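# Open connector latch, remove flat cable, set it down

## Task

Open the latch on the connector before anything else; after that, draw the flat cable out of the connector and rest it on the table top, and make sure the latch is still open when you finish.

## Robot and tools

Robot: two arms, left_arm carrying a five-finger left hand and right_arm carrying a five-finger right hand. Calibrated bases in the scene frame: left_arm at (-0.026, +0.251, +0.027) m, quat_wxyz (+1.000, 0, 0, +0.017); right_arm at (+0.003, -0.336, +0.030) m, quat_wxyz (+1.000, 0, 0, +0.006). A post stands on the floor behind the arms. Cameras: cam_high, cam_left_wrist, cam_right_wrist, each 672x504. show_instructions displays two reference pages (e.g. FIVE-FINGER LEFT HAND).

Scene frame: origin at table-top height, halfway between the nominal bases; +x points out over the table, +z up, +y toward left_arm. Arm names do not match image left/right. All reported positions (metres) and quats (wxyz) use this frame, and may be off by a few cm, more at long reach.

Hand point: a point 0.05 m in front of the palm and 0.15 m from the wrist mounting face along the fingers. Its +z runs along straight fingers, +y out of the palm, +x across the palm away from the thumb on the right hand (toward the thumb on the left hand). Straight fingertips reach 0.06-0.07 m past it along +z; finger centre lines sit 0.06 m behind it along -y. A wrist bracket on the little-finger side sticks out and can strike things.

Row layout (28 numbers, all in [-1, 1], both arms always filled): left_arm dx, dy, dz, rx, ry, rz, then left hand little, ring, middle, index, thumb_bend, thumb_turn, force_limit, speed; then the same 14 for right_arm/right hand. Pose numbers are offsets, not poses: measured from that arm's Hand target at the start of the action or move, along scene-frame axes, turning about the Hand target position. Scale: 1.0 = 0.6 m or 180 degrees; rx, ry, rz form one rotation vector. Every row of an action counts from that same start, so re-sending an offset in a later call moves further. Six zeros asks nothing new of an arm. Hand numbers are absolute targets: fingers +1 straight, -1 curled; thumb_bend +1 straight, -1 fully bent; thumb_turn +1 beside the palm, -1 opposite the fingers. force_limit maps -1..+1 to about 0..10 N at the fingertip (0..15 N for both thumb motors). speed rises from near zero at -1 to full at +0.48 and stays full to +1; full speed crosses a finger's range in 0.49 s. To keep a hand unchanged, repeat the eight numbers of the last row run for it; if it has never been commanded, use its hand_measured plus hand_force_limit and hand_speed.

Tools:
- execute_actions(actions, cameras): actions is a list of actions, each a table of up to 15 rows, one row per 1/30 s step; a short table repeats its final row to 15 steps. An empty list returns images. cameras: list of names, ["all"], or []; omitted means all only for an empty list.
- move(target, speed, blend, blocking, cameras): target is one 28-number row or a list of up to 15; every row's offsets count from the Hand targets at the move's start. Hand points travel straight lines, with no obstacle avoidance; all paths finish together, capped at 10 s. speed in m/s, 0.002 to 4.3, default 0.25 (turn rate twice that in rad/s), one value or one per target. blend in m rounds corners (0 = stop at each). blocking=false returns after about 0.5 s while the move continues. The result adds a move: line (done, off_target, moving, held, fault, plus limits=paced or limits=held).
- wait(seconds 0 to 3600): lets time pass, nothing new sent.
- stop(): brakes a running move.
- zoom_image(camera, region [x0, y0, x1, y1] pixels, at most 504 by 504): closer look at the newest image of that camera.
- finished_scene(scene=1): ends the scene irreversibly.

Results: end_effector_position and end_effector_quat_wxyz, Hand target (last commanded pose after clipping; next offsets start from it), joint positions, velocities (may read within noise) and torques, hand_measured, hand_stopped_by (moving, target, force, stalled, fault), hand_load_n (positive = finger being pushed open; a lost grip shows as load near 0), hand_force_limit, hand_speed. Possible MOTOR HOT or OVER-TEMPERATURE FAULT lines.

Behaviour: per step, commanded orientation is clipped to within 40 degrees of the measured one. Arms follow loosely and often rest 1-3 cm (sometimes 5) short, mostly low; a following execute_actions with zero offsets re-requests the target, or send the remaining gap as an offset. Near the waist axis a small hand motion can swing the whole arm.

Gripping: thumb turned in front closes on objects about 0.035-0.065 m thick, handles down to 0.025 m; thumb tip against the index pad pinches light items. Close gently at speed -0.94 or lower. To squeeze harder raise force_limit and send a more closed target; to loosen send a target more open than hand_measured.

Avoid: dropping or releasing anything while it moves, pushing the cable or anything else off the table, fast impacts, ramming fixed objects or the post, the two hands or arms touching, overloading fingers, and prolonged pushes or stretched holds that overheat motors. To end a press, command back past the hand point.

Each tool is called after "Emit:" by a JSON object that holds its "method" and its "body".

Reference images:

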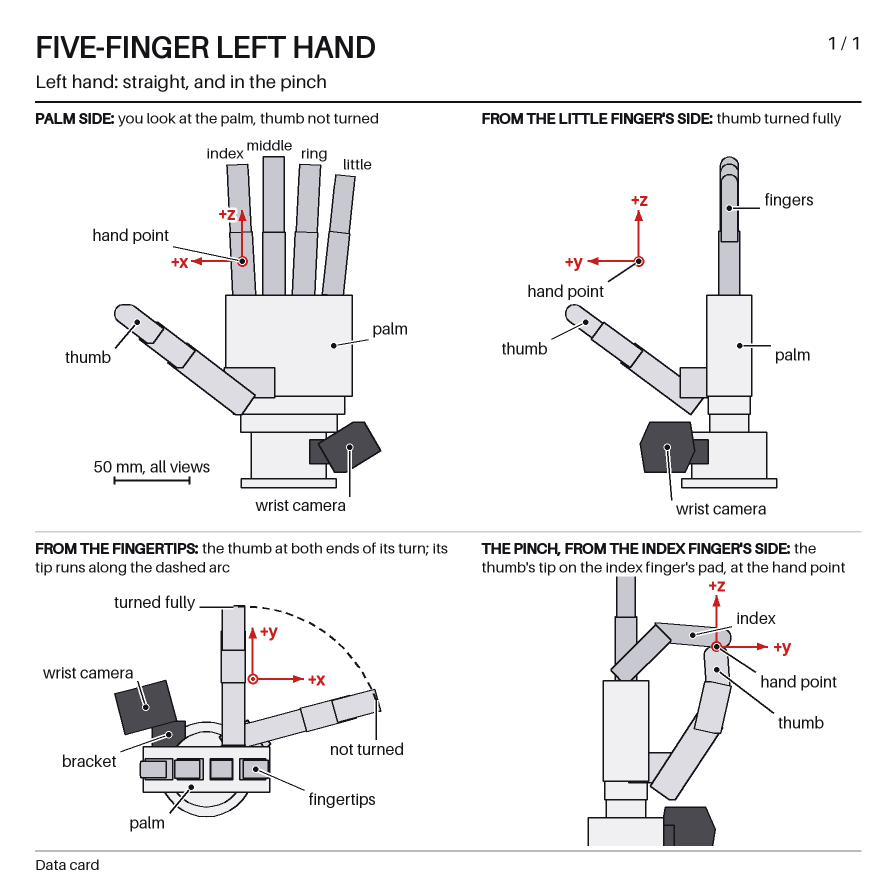

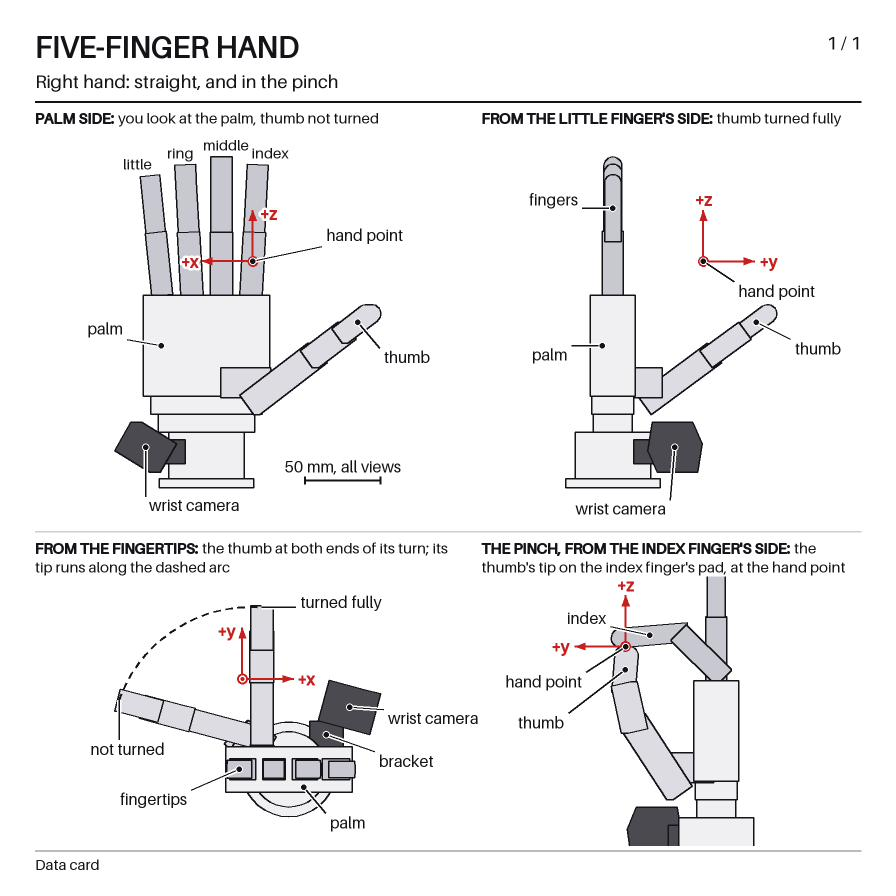

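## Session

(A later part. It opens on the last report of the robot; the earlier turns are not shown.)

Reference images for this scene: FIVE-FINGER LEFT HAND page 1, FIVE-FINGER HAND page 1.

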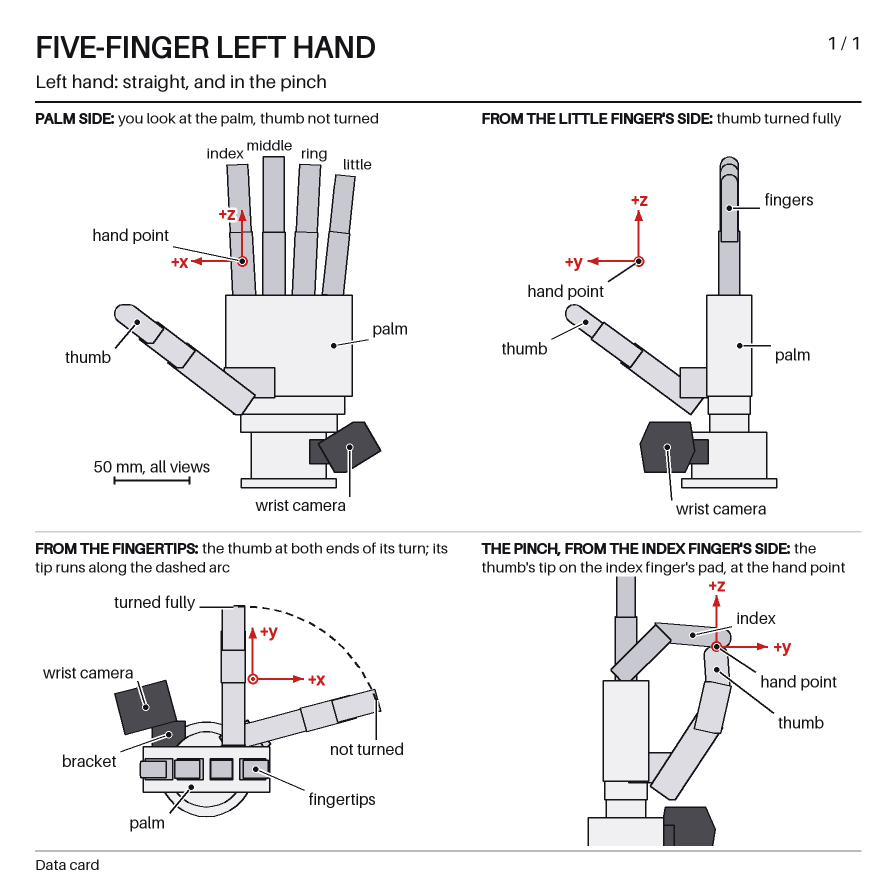

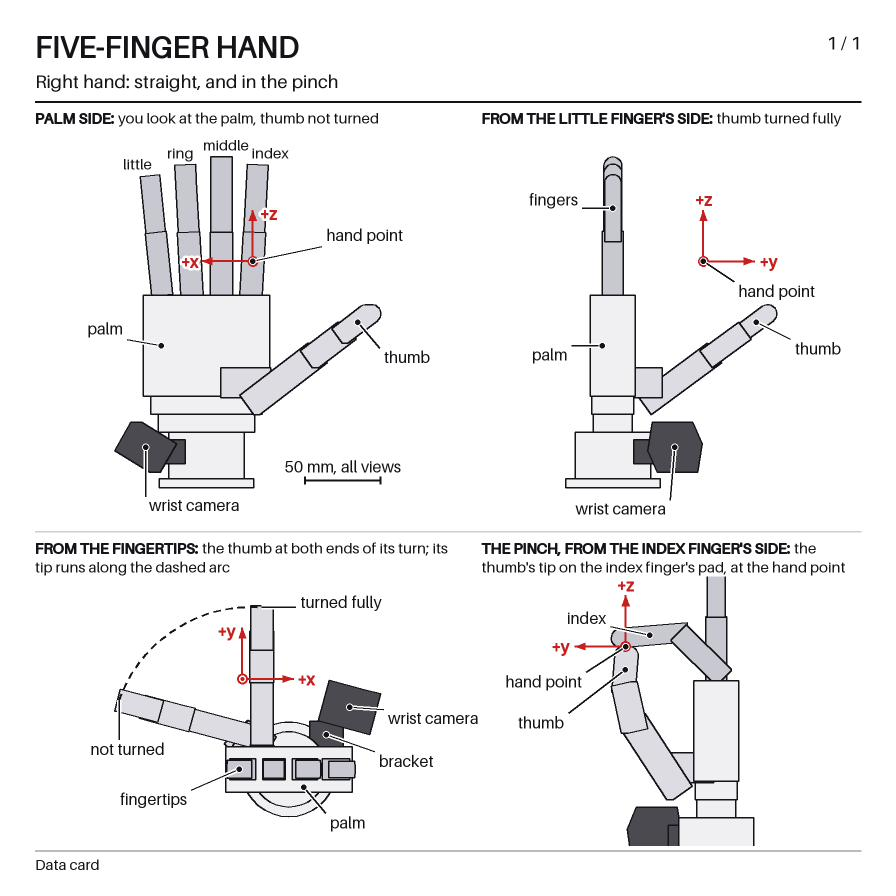

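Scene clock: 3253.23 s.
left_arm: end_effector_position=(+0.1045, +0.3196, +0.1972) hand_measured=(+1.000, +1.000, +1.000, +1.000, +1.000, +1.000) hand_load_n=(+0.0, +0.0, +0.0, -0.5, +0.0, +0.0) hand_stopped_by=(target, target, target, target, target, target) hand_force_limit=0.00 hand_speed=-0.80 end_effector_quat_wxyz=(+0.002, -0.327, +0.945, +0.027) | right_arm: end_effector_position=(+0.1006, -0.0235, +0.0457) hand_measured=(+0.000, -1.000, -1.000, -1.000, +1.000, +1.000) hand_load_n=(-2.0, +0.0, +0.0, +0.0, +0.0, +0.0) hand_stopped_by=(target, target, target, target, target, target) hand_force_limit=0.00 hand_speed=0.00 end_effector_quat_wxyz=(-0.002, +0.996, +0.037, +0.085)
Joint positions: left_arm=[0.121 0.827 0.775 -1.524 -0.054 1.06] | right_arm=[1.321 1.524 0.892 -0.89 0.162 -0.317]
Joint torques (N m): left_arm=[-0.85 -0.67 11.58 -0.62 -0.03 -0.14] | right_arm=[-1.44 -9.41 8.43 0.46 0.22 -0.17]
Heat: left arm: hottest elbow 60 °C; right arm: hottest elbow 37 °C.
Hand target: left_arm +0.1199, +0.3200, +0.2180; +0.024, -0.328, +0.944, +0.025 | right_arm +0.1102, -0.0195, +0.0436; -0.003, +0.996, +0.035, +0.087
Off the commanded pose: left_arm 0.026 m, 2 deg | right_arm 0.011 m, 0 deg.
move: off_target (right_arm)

Emit:
{"method": "move", "body": {"target": [0,0,0,0,0,0,1,1,1,1,1,1,0,-0.8, 0.013,0.0,0.002,0,0,0,0.0,-1,-1,-1,1,1,0,0], "speed": 0.03, "cameras": ["cam_high","cam_right_wrist"]}}

Emit:
{"method": "zoom_image", "body": {"camera": "cam_right_wrist", "region": [320, 50, 390, 100]}}

Scene clock: 3257.17 s.
left_arm: end_effector_position=(+0.1045, +0.3196, +0.1972) hand_measured=(+1.000, +1.000, +1.000, +1.000, +1.000, +1.000) hand_load_n=(+0.0, +0.0, +0.0, +0.0, +0.0, +0.0) hand_stopped_by=(target, target, target, target, target, target) hand_force_limit=0.00 hand_speed=-0.80 end_effector_quat_wxyz=(+0.002, -0.327, +0.945, +0.027) | right_arm: end_effector_position=(+0.1015, -0.0239, +0.0456) hand_measured=(+0.000, -1.000, -1.000, -1.000, +1.000, +1.000) hand_load_n=(-6.0, +0.0, +0.5, +0.0, +0.0, +0.0) hand_stopped_by=(target, target, target, target, target, target) hand_force_limit=0.00 hand_speed=0.00 end_effector_quat_wxyz=(-0.002, +0.996, +0.038, +0.080)
Joint positions: left_arm=[0.121 0.827 0.775 -1.524 -0.054 1.06] | right_arm=[1.314 1.524 0.892 -0.89 0.153 -0.325]
Joint torques (N m): left_arm=[-0.85 -0.67 11.58 -0.62 -0.03 -0.14] | right_arm=[-2.67 -9.47 8.99 0.51 0.55 -0.32]
Heat: left arm: hottest elbow 60 °C; right arm: hottest elbow 37 °C.
Hand target: left_arm +0.1199, +0.3200, +0.2180; +0.024, -0.328, +0.944, +0.025 | right_arm +0.1180, -0.0195, +0.0448; -0.003, +0.996, +0.035, +0.087
Off the commanded pose: left_arm 0.026 m, 2 deg | right_arm 0.017 m, 1 deg.
move: off_target (right_arm)

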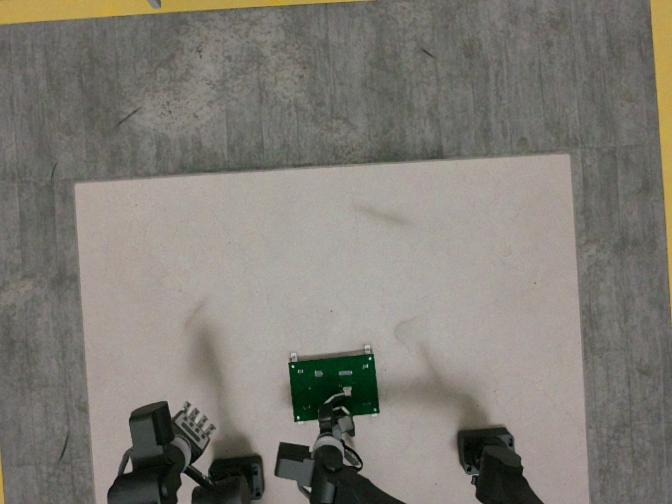

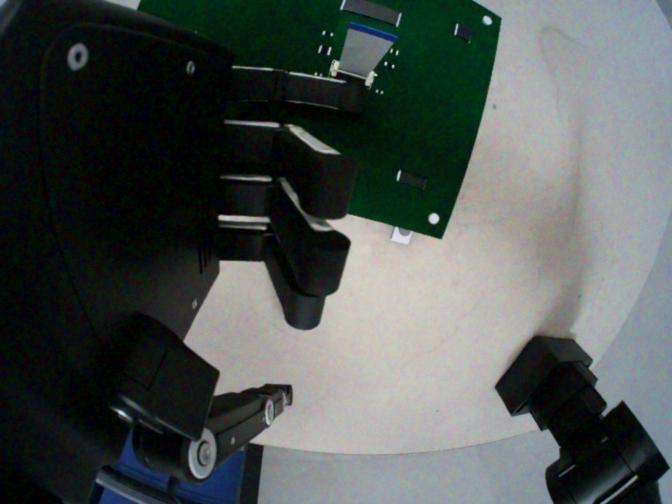

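Scaled by 7.200 from the camera's image (finer frame: 960x720).

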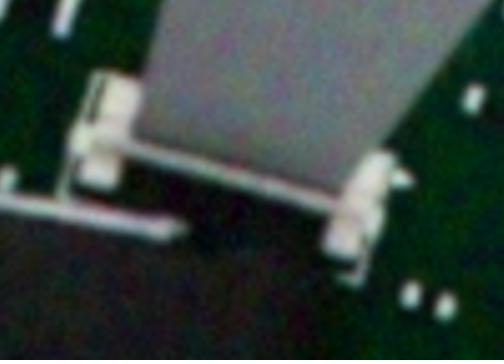

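Emit:
{"method": "move", "body": {"target": [0,0,0,0,0,0,1,1,1,1,1,1,0,-0.8, 0.0,0.0,0.0,0,0,0,-0.02,-1,-1,-1,1,1,1,-0.95], "speed": 0.03, "cameras": ["cam_right_wrist"]}}

Emit:
{"method": "zoom_image", "body": {"camera": "cam_right_wrist", "region": [320, 50, 390, 100]}}

Scene clock: 3266.93 s.
left_arm: end_effector_position=(+0.1045, +0.3196, +0.1972) hand_measured=(+1.000, +1.000, +1.000, +1.000, +1.000, +1.000) hand_load_n=(+0.0, +0.0, +0.0, -0.5, +0.0, +0.0) hand_stopped_by=(target, target, target, target, target, target) hand_force_limit=0.00 hand_speed=-0.80 end_effector_quat_wxyz=(+0.002, -0.327, +0.945, +0.027) | right_arm: end_effector_position=(+0.1019, -0.0242, +0.0455) hand_measured=(-0.020, -1.000, -1.000, -1.000, +1.000, +1.000) hand_load_n=(-1.5, +0.0, +0.0, +0.0, +0.0, +0.0) hand_stopped_by=(target, target, target, target, target, target) hand_force_limit=1.00 hand_speed=-0.95 end_effector_quat_wxyz=(-0.002, +0.996, +0.040, +0.079)
Joint positions: left_arm=[0.121 0.827 0.775 -1.524 -0.054 1.06] | right_arm=[1.312 1.524 0.892 -0.89 0.15 -0.33]
Joint torques (N m): left_arm=[-0.91 -0.62 11.55 -0.64 -0.02 -0.14] | right_arm=[-2.2 -9.47 8.95 0.42 0.65 -0.27]
Heat: left arm: hottest elbow 60 °C; right arm: hottest elbow 37 °C.
Hand target: left_arm +0.1199, +0.3200, +0.2180; +0.024, -0.328, +0.944, +0.025 | right_arm +0.1181, -0.0195, +0.0449; -0.003, +0.996, +0.035, +0.087
Off the commanded pose: left_arm 0.026 m, 2 deg | right_arm 0.017 m, 1 deg.
move: done

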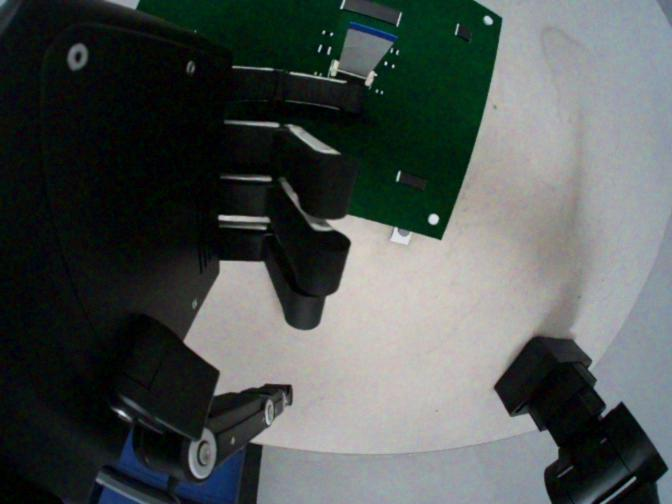

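Scaled by 7.200 from the camera's image (finer frame: 960x720).

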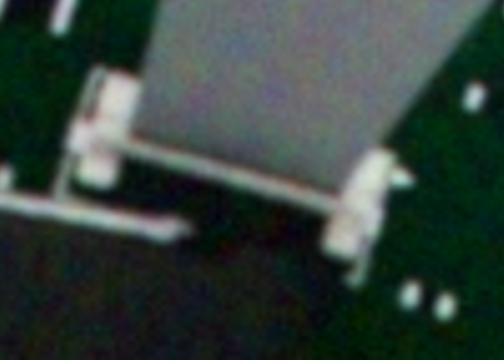

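Emit:
{"method": "move", "body": {"target": [0,0,0,0,0,0,1,1,1,1,1,1,0,-0.8, 0.004,0.0,0.0,0,0,0,-0.03,-1,-1,-1,1,1,1,-0.95], "speed": 0.03, "cameras": ["cam_right_wrist"]}}

Emit:
{"method": "zoom_image", "body": {"camera": "cam_right_wrist", "region": [320, 50, 390, 100]}}

Scene clock: 3271.10 s.
left_arm: end_effector_position=(+0.1045, +0.3196, +0.1972) hand_measured=(+1.000, +1.000, +1.000, +1.000, +1.000, +1.000) hand_load_n=(+0.0, +0.0, +0.0, +0.0, +0.0, +0.0) hand_stopped_by=(target, target, target, target, target, target) hand_force_limit=0.00 hand_speed=-0.80 end_effector_quat_wxyz=(+0.002, -0.327, +0.945, +0.027) | right_arm: end_effector_position=(+0.1022, -0.0245, +0.0450) hand_measured=(-0.030, -1.000, -1.000, -1.000, +1.000, +1.000) hand_load_n=(-2.5, +0.0, +0.0, +0.5, -0.5, +0.0) hand_stopped_by=(target, target, target, target, target, target) hand_force_limit=1.00 hand_speed=-0.95 end_effector_quat_wxyz=(-0.002, +0.996, +0.040, +0.077)
Joint positions: left_arm=[0.121 0.827 0.775 -1.524 -0.054 1.06] | right_arm=[1.309 1.525 0.892 -0.89 0.147 -0.333]
Joint torques (N m): left_arm=[-0.85 -0.73 11.58 -0.62 -0.03 -0.14] | right_arm=[-2.49 -9.47 9.05 0.53 0.77 -0.29]
Heat: left arm: hottest elbow 60 °C; right arm: hottest elbow 37 °C.
Hand target: left_arm +0.1199, +0.3200, +0.2180; +0.024, -0.328, +0.944, +0.025 | right_arm +0.1204, -0.0195, +0.0448; -0.003, +0.996, +0.035, +0.087
Off the commanded pose: left_arm 0.026 m, 2 deg | right_arm 0.019 m, 1 deg.
move: off_target (right_arm)

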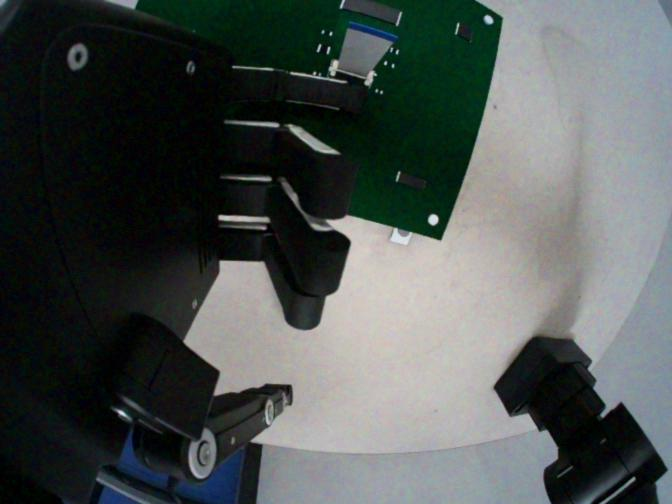

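Scaled by 7.200 from the camera's image (finer frame: 960x720).

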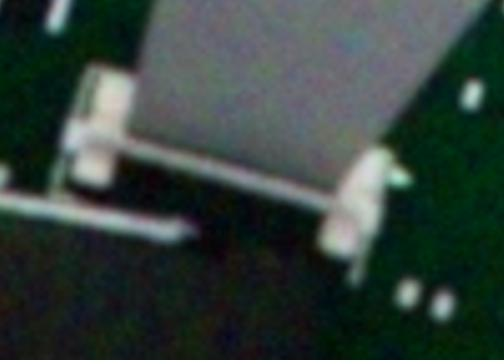

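Emit:
{"method": "move", "body": {"target": [0,0,0,0,0,0,1,1,1,1,1,1,0,-0.8, 0.0,0.0,0.0,0,0,0,-0.045,-1,-1,-1,1,1,1,-0.95], "speed": 0.03, "cameras": ["cam_right_wrist"]}}

Emit:
{"method": "zoom_image", "body": {"camera": "cam_right_wrist", "region": [320, 50, 390, 100]}}

Scene clock: 3275.27 s.
left_arm: end_effector_position=(+0.1045, +0.3196, +0.1972) hand_measured=(+1.000, +1.000, +1.000, +1.000, +1.000, +1.000) hand_load_n=(+0.0, +0.0, +0.0, +0.0, +0.0, +0.0) hand_stopped_by=(target, target, target, target, target, target) hand_force_limit=0.00 hand_speed=-0.80 end_effector_quat_wxyz=(+0.002, -0.327, +0.945, +0.027) | right_arm: end_effector_position=(+0.1025, -0.0248, +0.0444) hand_measured=(-0.044, -1.000, -1.000, -1.000, +1.000, +1.000) hand_load_n=(-2.0, +0.5, +0.0, +0.0, +0.0, +0.0) hand_stopped_by=(target, target, target, target, target, target) hand_force_limit=1.00 hand_speed=-0.95 end_effector_quat_wxyz=(-0.001, +0.996, +0.040, +0.077)
Joint positions: left_arm=[0.121 0.827 0.775 -1.524 -0.054 1.06] | right_arm=[1.308 1.527 0.892 -0.89 0.147 -0.334]
Joint torques (N m): left_arm=[-0.91 -0.67 11.58 -0.62 -0.02 -0.15] | right_arm=[-2.32 -9.64 9.06 0.38 0.79 -0.28]
Heat: left arm: hottest elbow 60 °C; right arm: hottest elbow 37 °C.
Hand target: left_arm +0.1199, +0.3200, +0.2180; +0.024, -0.328, +0.944, +0.025 | right_arm +0.1204, -0.0195, +0.0448; -0.003, +0.996, +0.035, +0.087
Off the commanded pose: left_arm 0.026 m, 2 deg | right_arm 0.019 m, 1 deg.
move: done

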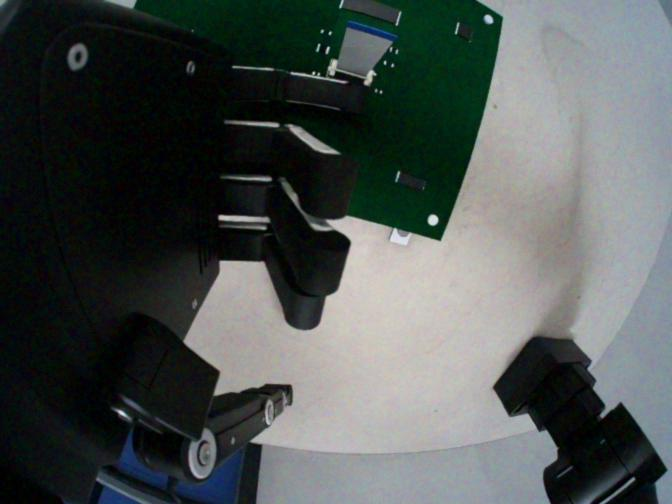

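Scaled by 7.200 from the camera's image (finer frame: 960x720).

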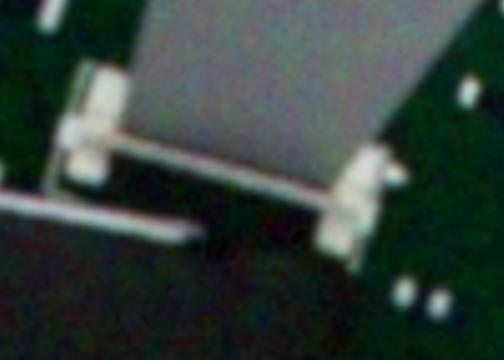

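Emit:
{"method": "move", "body": {"target": [0,0,0,0,0,0,1,1,1,1,1,1,0,-0.8, 0.0,-0.008,0.005,0,0,0,-0.06,-1,-1,-1,1,1,1,-0.95], "speed": 0.03, "cameras": ["cam_right_wrist"]}}

Emit:
{"method": "zoom_image", "body": {"camera": "cam_right_wrist", "region": [320, 50, 390, 100]}}

Scene clock: 3283.33 s.
left_arm: end_effector_position=(+0.1045, +0.3196, +0.1972) hand_measured=(+1.000, +1.000, +1.000, +1.000, +1.000, +1.000) hand_load_n=(-0.5, +0.0, +0.0, +0.5, +0.0, +0.0) hand_stopped_by=(target, target, target, target, target, target) hand_force_limit=0.00 hand_speed=-0.80 end_effector_quat_wxyz=(+0.002, -0.327, +0.945, +0.027) | right_arm: end_effector_position=(+0.1028, -0.0250, +0.0444) hand_measured=(-0.060, -1.000, -1.000, -1.000, +1.000, +1.000) hand_load_n=(+0.0, +0.0, +0.0, +0.0, +0.0, -0.5) hand_stopped_by=(target, target, target, target, target, target) hand_force_limit=1.00 hand_speed=-0.95 end_effector_quat_wxyz=(-0.001, +0.996, +0.040, +0.076)
Joint positions: left_arm=[0.121 0.827 0.775 -1.524 -0.054 1.06] | right_arm=[1.306 1.527 0.892 -0.89 0.145 -0.335]
Joint torques (N m): left_arm=[-0.85 -0.67 11.56 -0.62 -0.03 -0.14] | right_arm=[-2.67 -10.87 8.27 0.25 0.88 -0.31]
Heat: left arm: hottest elbow 60 °C; right arm: hottest elbow 37 °C.
Hand target: left_arm +0.1199, +0.3200, +0.2180; +0.024, -0.328, +0.944, +0.025 | right_arm +0.1205, -0.0244, +0.0478; -0.003, +0.996, +0.035, +0.087
Off the commanded pose: left_arm 0.026 m, 2 deg | right_arm 0.018 m, 1 deg.
move: off_target (right_arm)

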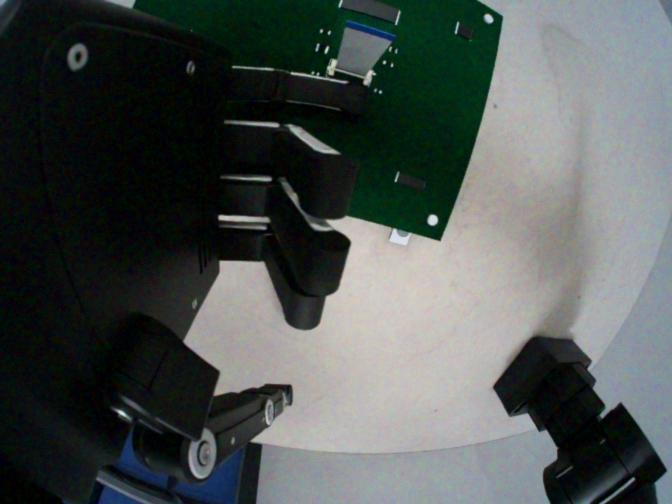

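Scaled by 7.200 from the camera's image (finer frame: 960x720).

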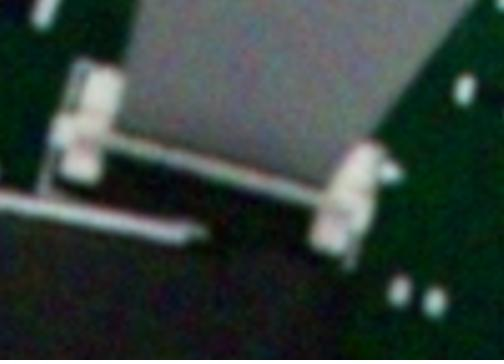

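Emit:
{"method": "move", "body": {"target": [0,0,0,0,0,0,1,1,1,1,1,1,0,-0.8, 0.0,0.0,0.002,0,0,0,-0.075,-1,-1,-1,1,1,1,-0.95], "speed": 0.03, "cameras": ["cam_right_wrist"]}}

Emit:
{"method": "zoom_image", "body": {"camera": "cam_right_wrist", "region": [320, 50, 390, 100]}}

Scene clock: 3292.10 s.
left_arm: end_effector_position=(+0.1045, +0.3196, +0.1972) hand_measured=(+1.000, +1.000, +1.000, +1.000, +1.000, +1.000) hand_load_n=(+0.0, +0.0, +0.0, +0.0, +0.0, -0.5) hand_stopped_by=(target, target, target, target, target, target) hand_force_limit=0.00 hand_speed=-0.80 end_effector_quat_wxyz=(+0.002, -0.327, +0.945, +0.027) | right_arm: end_effector_position=(+0.1028, -0.0250, +0.0444) hand_measured=(-0.074, -1.000, -1.000, -1.000, +1.000, +1.000) hand_load_n=(+0.5, +0.5, +0.0, +0.0, +0.0, +0.0) hand_stopped_by=(target, target, target, target, target, target) hand_force_limit=1.00 hand_speed=-0.95 end_effector_quat_wxyz=(-0.001, +0.996, +0.040, +0.076)
Joint positions: left_arm=[0.121 0.827 0.775 -1.524 -0.054 1.06] | right_arm=[1.306 1.527 0.892 -0.89 0.145 -0.335]
Joint torques (N m): left_arm=[-0.79 -0.67 11.58 -0.61 -0.03 -0.14] | right_arm=[-2.73 -10.87 8.35 0.06 0.87 -0.31]
Heat: left arm: hottest elbow 60 °C; right arm: hottest elbow 37 °C.
Hand target: left_arm +0.1199, +0.3200, +0.2180; +0.024, -0.328, +0.944, +0.025 | right_arm +0.1205, -0.0244, +0.0490; -0.003, +0.996, +0.035, +0.087
Off the commanded pose: left_arm 0.026 m, 2 deg | right_arm 0.018 m, 1 deg.
move: off_target (right_arm)

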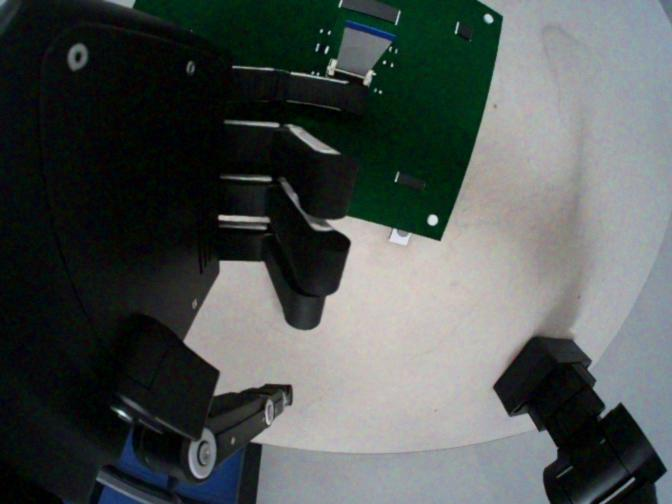

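Scaled by 7.200 from the camera's image (finer frame: 960x720).

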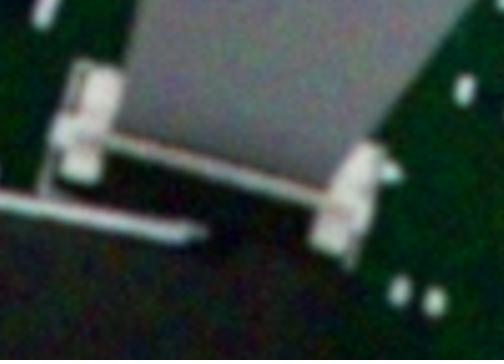

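Emit:
{"method": "move", "body": {"target": [0,0,0,0,0,0,1,1,1,1,1,1,0,-0.8, 0.0,0.0,0.002,0,0,0,-0.09,-1,-1,-1,1,1,1,-0.95], "speed": 0.03, "cameras": ["cam_right_wrist"]}}

Emit:
{"method": "zoom_image", "body": {"camera": "cam_right_wrist", "region": [320, 50, 390, 100]}}

Scene clock: 3296.83 s.
left_arm: end_effector_position=(+0.1045, +0.3196, +0.1972) hand_measured=(+1.000, +1.000, +1.000, +1.000, +1.000, +1.000) hand_load_n=(+0.0, +0.0, +0.0, +0.0, +0.0, +0.0) hand_stopped_by=(target, target, target, target, target, target) hand_force_limit=0.00 hand_speed=-0.80 end_effector_quat_wxyz=(+0.002, -0.327, +0.945, +0.027) | right_arm: end_effector_position=(+0.1029, -0.0250, +0.0444) hand_measured=(-0.090, -1.000, -1.000, -1.000, +1.000, +1.000) hand_load_n=(+1.0, +0.0, +0.0, +0.0, +0.0, +0.0) hand_stopped_by=(target, target, target, target, target, target) hand_force_limit=1.00 hand_speed=-0.95 end_effector_quat_wxyz=(-0.001, +0.996, +0.039, +0.075)
Joint positions: left_arm=[0.121 0.827 0.775 -1.524 -0.054 1.06] | right_arm=[1.305 1.527 0.892 -0.89 0.144 -0.336]
Joint torques (N m): left_arm=[-0.85 -0.67 11.58 -0.62 -0.03 -0.14] | right_arm=[-2.49 -11.11 8.47 0.06 0.92 -0.32]
Heat: left arm: hottest elbow 60 °C; right arm: hottest elbow 37 °C.
Hand target: left_arm +0.1199, +0.3200, +0.2180; +0.024, -0.328, +0.944, +0.025 | right_arm +0.1205, -0.0244, +0.0502; -0.003, +0.996, +0.035, +0.087
Off the commanded pose: left_arm 0.026 m, 2 deg | right_arm 0.019 m, 1 deg.
move: off_target (right_arm)

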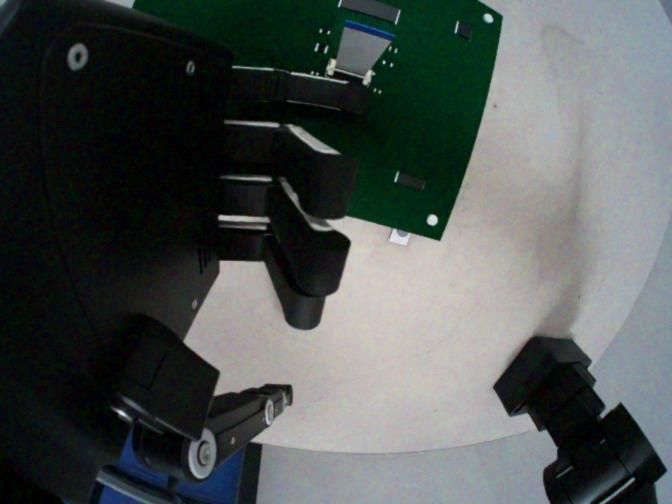

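Scaled by 7.200 from the camera's image (finer frame: 960x720).

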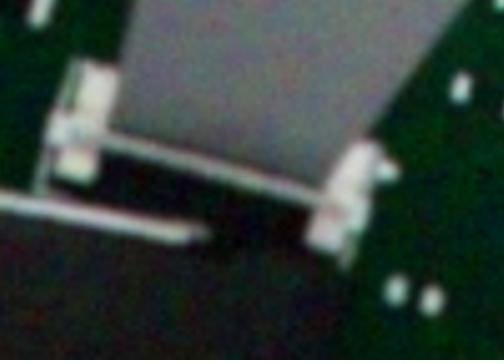

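Emit:
{"method": "move", "body": {"target": [0,0,0,0,0,0,1,1,1,1,1,1,0,-0.8, 0.0,0.0,0.002,0,0,0,-0.11,-1,-1,-1,1,1,1,-0.95], "speed": 0.03, "cameras": ["cam_right_wrist"]}}

Emit:
{"method": "zoom_image", "body": {"camera": "cam_right_wrist", "region": [320, 50, 390, 100]}}

Scene clock: 3308.30 s.
left_arm: end_effector_position=(+0.1045, +0.3196, +0.1972) hand_measured=(+1.000, +1.000, +1.000, +1.000, +1.000, +1.000) hand_load_n=(+0.0, +0.0, +0.0, +0.0, +0.0, +0.0) hand_stopped_by=(target, target, target, target, target, target) hand_force_limit=0.00 hand_speed=-0.80 end_effector_quat_wxyz=(+0.002, -0.327, +0.945, +0.027) | right_arm: end_effector_position=(+0.1058, -0.0259, +0.0445) hand_measured=(-0.110, -1.000, -1.000, -1.000, +1.000, +1.000) hand_load_n=(+0.0, +0.0, +0.0, +0.5, +0.0, +0.0) hand_stopped_by=(target, target, target, target, target, target) hand_force_limit=1.00 hand_speed=-0.95 end_effector_quat_wxyz=(+0.000, +0.996, +0.038, +0.077)
Joint positions: left_arm=[0.121 0.827 0.775 -1.524 -0.054 1.06] | right_arm=[1.299 1.527 0.892 -0.89 0.148 -0.338]
Joint torques (N m): left_arm=[-0.91 -0.67 11.56 -0.62 -0.03 -0.14] | right_arm=[-2.02 -11.4 8.73 -0.09 0.73 -0.27]
Heat: left arm: hottest elbow 60 °C; right arm: hottest elbow 37 °C.
Hand target: left_arm +0.1199, +0.3200, +0.2180; +0.024, -0.328, +0.944, +0.025 | right_arm +0.1205, -0.0244, +0.0514; -0.003, +0.996, +0.035, +0.087
Off the commanded pose: left_arm 0.026 m, 2 deg | right_arm 0.016 m, 1 deg.
move: off_target (right_arm)

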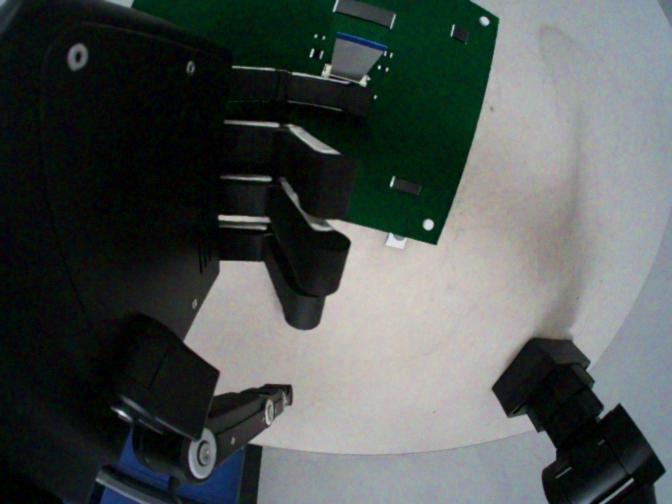

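Scaled by 7.200 from the camera's image (finer frame: 960x720).

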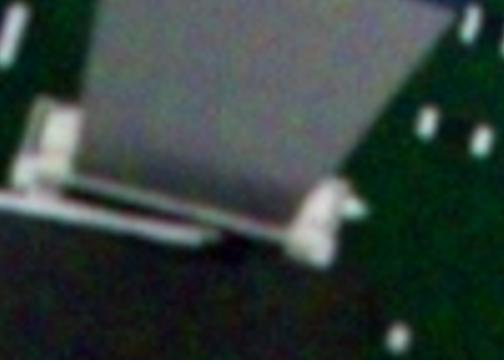

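Emit:
{"method": "move", "body": {"target": [0,0,0,0,0,0,1,1,1,1,1,1,0,-0.8, -0.045,0.0,0.0,0,0,0,-0.11,-1,-1,-1,1,1,1,-0.95], "speed": 0.05, "cameras": ["cam_right_wrist"]}}

Emit:
{"method": "zoom_image", "body": {"camera": "cam_right_wrist", "region": [320, 40, 400, 100]}}

Scene clock: 3315.00 s.
left_arm: end_effector_position=(+0.1045, +0.3196, +0.1972) hand_measured=(+1.000, +1.000, +1.000, +1.000, +1.000, +1.000) hand_load_n=(+0.0, +0.0, +0.0, +0.0, +0.0, +0.0) hand_stopped_by=(target, target, target, target, target, target) hand_force_limit=0.00 hand_speed=-0.80 end_effector_quat_wxyz=(+0.002, -0.327, +0.945, +0.027) | right_arm: end_effector_position=(+0.0979, -0.0243, +0.0460) hand_measured=(-0.110, -1.000, -1.000, -1.000, +1.000, +1.000) hand_load_n=(+0.0, +0.5, +0.0, +0.0, +0.0, +0.0) hand_stopped_by=(target, target, target, target, target, target) hand_force_limit=1.00 hand_speed=-0.95 end_effector_quat_wxyz=(+0.001, +0.996, +0.033, +0.085)
Joint positions: left_arm=[0.121 0.827 0.775 -1.524 -0.054 1.06] | right_arm=[1.327 1.524 0.892 -0.896 0.166 -0.303]
Joint torques (N m): left_arm=[-0.79 -0.73 11.56 -0.62 -0.03 -0.14] | right_arm=[1.03 -12.28 7.27 -0.21 0.14 0.01]
Heat: left arm: hottest elbow 60 °C; right arm: hottest elbow 37 °C.
Hand target: left_arm +0.1199, +0.3200, +0.2180; +0.024, -0.328, +0.944, +0.025 | right_arm +0.0935, -0.0243, +0.0515; -0.003, +0.996, +0.035, +0.087
Off the commanded pose: left_arm 0.026 m, 2 deg | right_arm 0.007 m, 1 deg.
move: done

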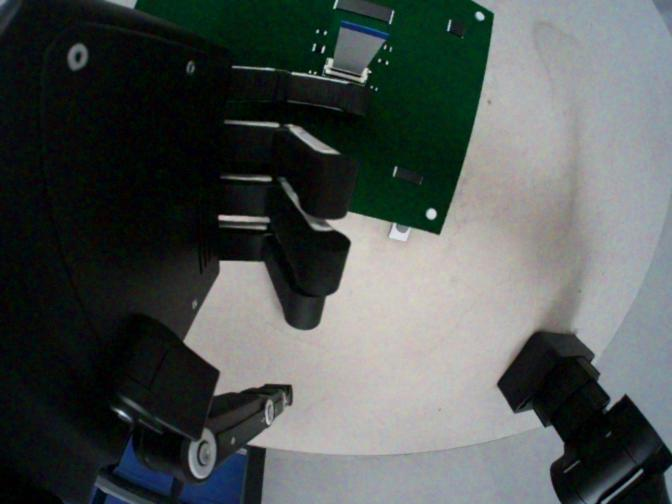

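Scaled by 6.300 from the camera's image (finer frame: 960x720).

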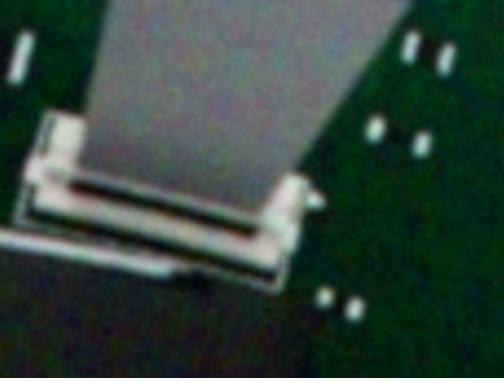

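Emit:
{"method": "move", "body": {"target": [0,0,0,0,0,0,1,1,1,1,1,1,0,-0.8, -0.03,0.0,0.0,0,0,0,-0.11,-1,-1,-1,1,1,1,-0.95], "speed": 0.08, "cameras": ["cam_high","cam_right_wrist"]}}

Emit:
{"method": "zoom_image", "body": {"camera": "cam_right_wrist", "region": [330, 30, 400, 80]}}

Emit:
{"method": "zoom_image", "body": {"camera": "cam_high", "region": [340, 384, 355, 397]}}

Scene clock: 3321.83 s.
left_arm: end_effector_position=(+0.1045, +0.3196, +0.1972) hand_measured=(+1.000, +1.000, +1.000, +1.000, +1.000, +1.000) hand_load_n=(+0.0, -0.5, +0.0, +0.0, +0.0, +0.0) hand_stopped_by=(target, target, target, target, target, target) hand_force_limit=0.00 hand_speed=-0.80 end_effector_quat_wxyz=(+0.002, -0.327, +0.945, +0.027) | right_arm: end_effector_position=(+0.0793, -0.0199, +0.0482) hand_measured=(-0.110, -1.000, -1.000, -1.000, +1.000, +1.000) hand_load_n=(+0.5, +0.0, +0.0, +0.0, +0.0, +0.0) hand_stopped_by=(target, target, target, target, target, target) hand_force_limit=1.00 hand_speed=-0.95 end_effector_quat_wxyz=(-0.003, +0.996, +0.035, +0.087)
Joint positions: left_arm=[0.121 0.827 0.775 -1.524 -0.054 1.06] | right_arm=[1.378 1.516 0.892 -0.903 0.168 -0.255]
Joint torques (N m): left_arm=[-0.85 -0.62 11.56 -0.61 -0.02 -0.14] | right_arm=[0.91 -11.93 6.65 -0.18 0.15 -0.04]
Heat: left arm: hottest elbow 60 °C; right arm: hottest elbow 37 °C.
Hand target: left_arm +0.1199, +0.3200, +0.2180; +0.024, -0.328, +0.944, +0.025 | right_arm +0.0755, -0.0243, +0.0515; -0.003, +0.996, +0.035, +0.087
Off the commanded pose: left_arm 0.026 m, 2 deg | right_arm 0.007 m, 0 deg.
move: done

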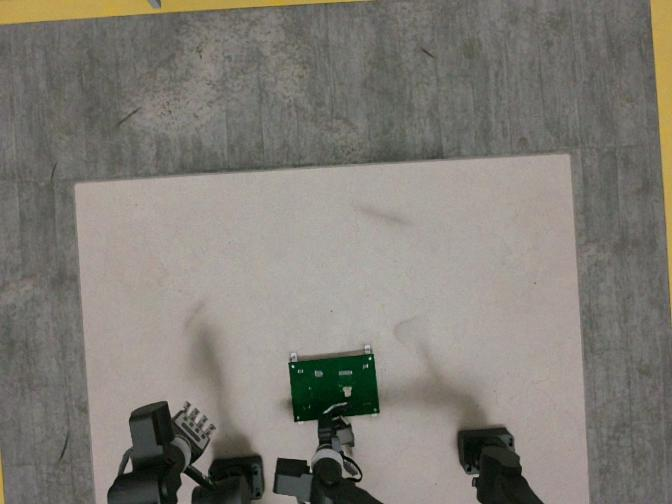

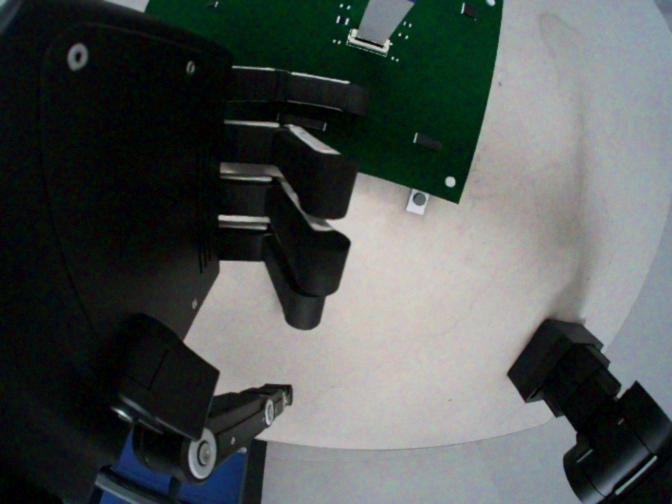

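Scaled by 7.200 from the camera's image (finer frame: 960x720).

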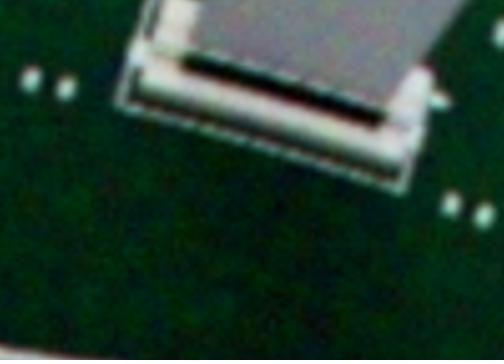

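Scaled by 33.600 from the camera's image (finer frame: 960x720).

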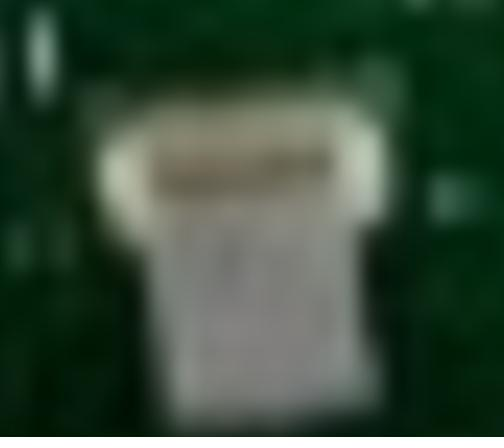

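Emit:
{"method": "move", "body": {"target": [0,0,0,0,0,0,1,1,1,1,1,1,0,-0.8, 0.03,-0.02,0.24,0,0,0,-1,-1,-1,-1,1,1,0,0], "speed": 0.12, "cameras": ["cam_right_wrist"]}}

Scene clock: 3474.40 s.
left_arm: end_effector_position=(+0.1045, +0.3196, +0.1972) hand_measured=(+1.000, +1.000, +1.000, +1.000, +1.000, +1.000) hand_load_n=(+0.0, +0.0, -0.5, +0.0, +0.0, +0.0) hand_stopped_by=(target, target, target, target, target, target) hand_force_limit=0.00 hand_speed=-0.80 end_effector_quat_wxyz=(+0.002, -0.327, +0.945, +0.027) | right_arm: end_effector_position=(+0.0859, -0.0497, +0.1773) hand_measured=(-1.000, -1.000, -1.000, -1.000, +1.000, +1.000) hand_load_n=(+0.0, +0.0, +0.0, +0.0, +0.0, +0.0) hand_stopped_by=(target, target, target, target, target, target) hand_force_limit=0.00 hand_speed=0.00 end_effector_quat_wxyz=(+0.019, +0.996, +0.039, +0.082)
Joint positions: left_arm=[0.121 0.827 0.775 -1.524 -0.054 1.06] | right_arm=[1.346 1.32 1.059 -1.305 0.168 -0.291]
Joint torques (N m): left_arm=[-0.85 -0.73 11.54 -0.62 -0.03 -0.14] | right_arm=[-0.79 -9.99 12.85 -0.24 0.08 -0.15]
Heat: left arm: hottest elbow 61 °C; right arm: hottest elbow 35 °C.
Hand target: left_arm +0.1199, +0.3200, +0.2180; +0.024, -0.328, +0.944, +0.025 | right_arm +0.0936, -0.0363, +0.1955; -0.003, +0.996, +0.035, +0.087
Off the commanded pose: left_arm 0.026 m, 2 deg | right_arm 0.024 m, 3 deg.
move: off_target (right_arm)

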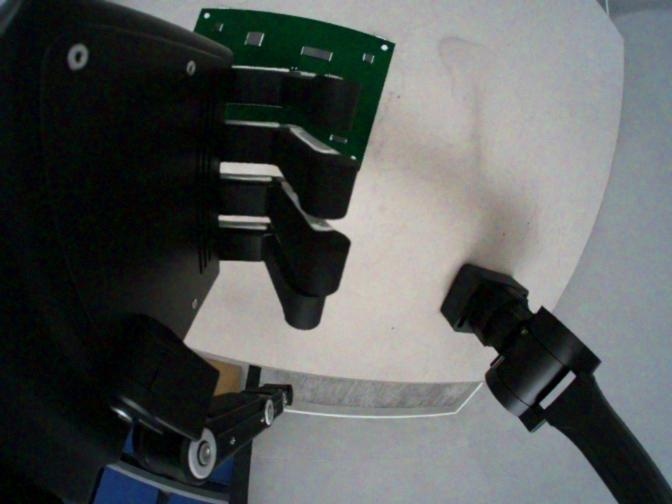

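Emit:
{"method": "move", "body": {"target": [[0,0,0,0,0,0,1,1,1,1,1,1,0,-0.8, 0,0,0,0,0,0,1,1,1,-0.45,0,1,0,-0.3],[0,0,0,0,0,0,1,1,1,1,1,1,0,-0.8, 0,0,0,0,0,0,1,1,1,-0.45,0,0.4,0,-0.3]], "speed": 0.1, "cameras": ["cam_right_wrist"]}}

Scene clock: 3480.40 s.
left_arm: end_effector_position=(+0.1045, +0.3196, +0.1972) hand_measured=(+1.000, +1.000, +1.000, +1.000, +1.000, +1.000) hand_load_n=(+0.0, +0.0, +0.0, +0.0, +0.0, +0.0) hand_stopped_by=(target, target, target, target, target, target) hand_force_limit=0.00 hand_speed=-0.80 end_effector_quat_wxyz=(+0.002, -0.327, +0.945, +0.027) | right_arm: end_effector_position=(+0.0859, -0.0497, +0.1773) hand_measured=(+1.000, +1.000, +1.000, -0.450, +0.000, +0.400) hand_load_n=(+0.0, +0.0, +0.0, +0.0, +0.5, +0.0) hand_stopped_by=(target, target, target, target, target, target) hand_force_limit=0.00 hand_speed=-0.30 end_effector_quat_wxyz=(+0.019, +0.996, +0.039, +0.082)
Joint positions: left_arm=[0.121 0.827 0.775 -1.524 -0.054 1.06] | right_arm=[1.346 1.32 1.059 -1.305 0.168 -0.292]
Joint torques (N m): left_arm=[-0.85 -0.73 11.56 -0.65 -0.03 -0.14] | right_arm=[-0.85 -9.88 12.92 -0.27 0.09 -0.15]
Heat: left arm: hottest elbow 61 °C; right arm: hottest elbow 37 °C.
Hand target: left_arm +0.1199, +0.3200, +0.2180; +0.024, -0.328, +0.944, +0.025 | right_arm +0.0935, -0.0363, +0.1955; -0.003, +0.996, +0.035, +0.087
Off the commanded pose: left_arm 0.026 m, 2 deg | right_arm 0.024 m, 3 deg.
move: done; target 2's new numbers were sent with right_arm's hand 0.024 m and 3 deg from that target

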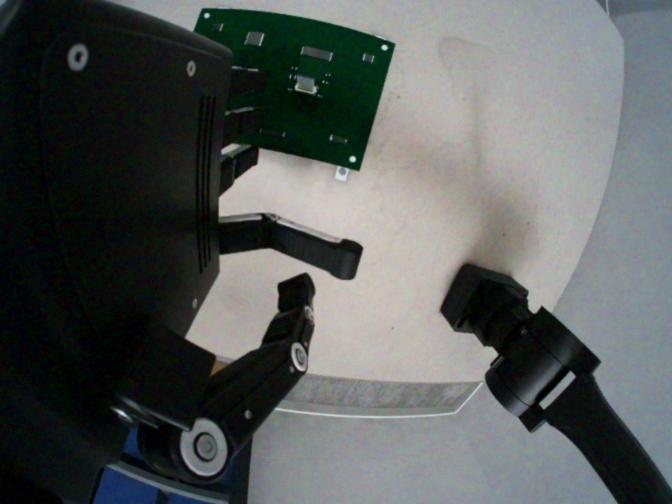

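Emit:
{"method": "zoom_image", "body": {"camera": "cam_right_wrist", "region": [285, 65, 335, 105]}}

Emit:
{"method": "zoom_image", "body": {"camera": "cam_right_wrist", "region": [220, 200, 380, 330]}}

Scaled by 10.080 from the camera's image (finer frame: 960x720).

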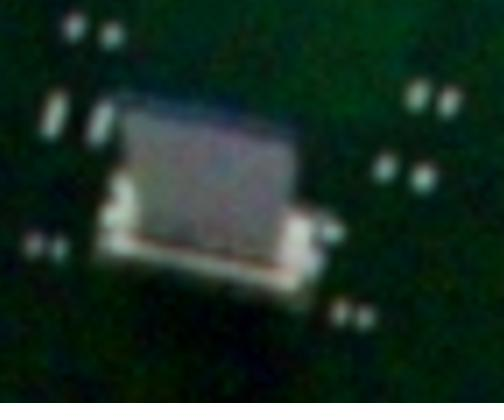

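Scaled by 3.150 from the camera's image (finer frame: 960x720).

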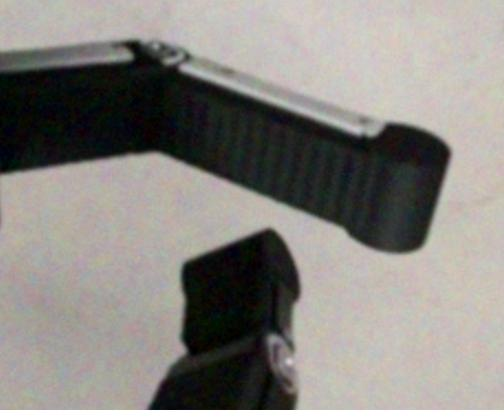

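Emit:
{"method": "move", "body": {"target": [0,0,0,0,0,0,1,1,1,1,1,1,0,-0.8, 0,0,0,0,0,0,1,1,1,-0.45,0,-0.1,-0.7,-0.85], "speed": 0.1, "cameras": ["cam_right_wrist"]}}

Emit:
{"method": "zoom_image", "body": {"camera": "cam_right_wrist", "region": [220, 200, 380, 330]}}

Scene clock: 3496.60 s.
left_arm: end_effector_position=(+0.1045, +0.3196, +0.1972) hand_measured=(+1.000, +1.000, +1.000, +1.000, +1.000, +1.000) hand_load_n=(+0.0, +0.0, +0.0, +0.0, +0.0, +0.0) hand_stopped_by=(target, target, target, target, target, target) hand_force_limit=0.00 hand_speed=-0.80 end_effector_quat_wxyz=(+0.002, -0.327, +0.945, +0.027) | right_arm: end_effector_position=(+0.0859, -0.0497, +0.1773) hand_measured=(+1.000, +1.000, +1.000, -0.450, +0.000, +0.012) hand_load_n=(+0.0, +0.0, +0.0, +0.0, +0.5, +2.5) hand_stopped_by=(target, target, target, target, target, force) hand_force_limit=-0.70 hand_speed=-0.85 end_effector_quat_wxyz=(+0.019, +0.996, +0.039, +0.082)
Joint positions: left_arm=[0.121 0.827 0.775 -1.524 -0.054 1.06] | right_arm=[1.346 1.32 1.059 -1.305 0.168 -0.292]
Joint torques (N m): left_arm=[-0.85 -0.67 11.56 -0.61 -0.03 -0.14] | right_arm=[-1.2 -9.99 12.86 -0.21 0.09 -0.17]
Heat: left arm: hottest elbow 61 °C; right arm: hottest elbow 40 °C.
Hand target: left_arm +0.1199, +0.3200, +0.2180; +0.024, -0.328, +0.944, +0.025 | right_arm +0.0935, -0.0363, +0.1955; -0.003, +0.996, +0.035, +0.087
Off the commanded pose: left_arm 0.026 m, 2 deg | right_arm 0.024 m, 3 deg.
move: done

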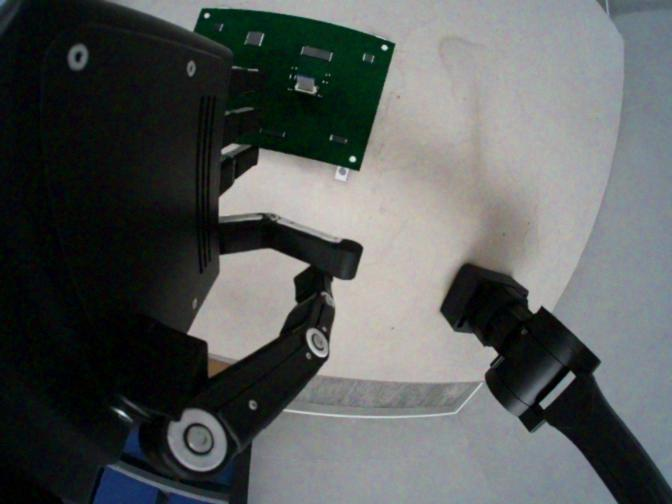

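Scaled by 3.150 from the camera's image (finer frame: 960x720).

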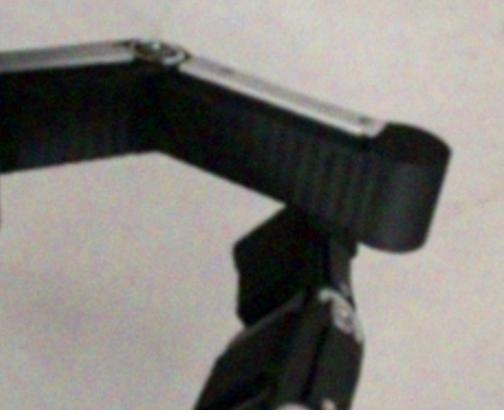

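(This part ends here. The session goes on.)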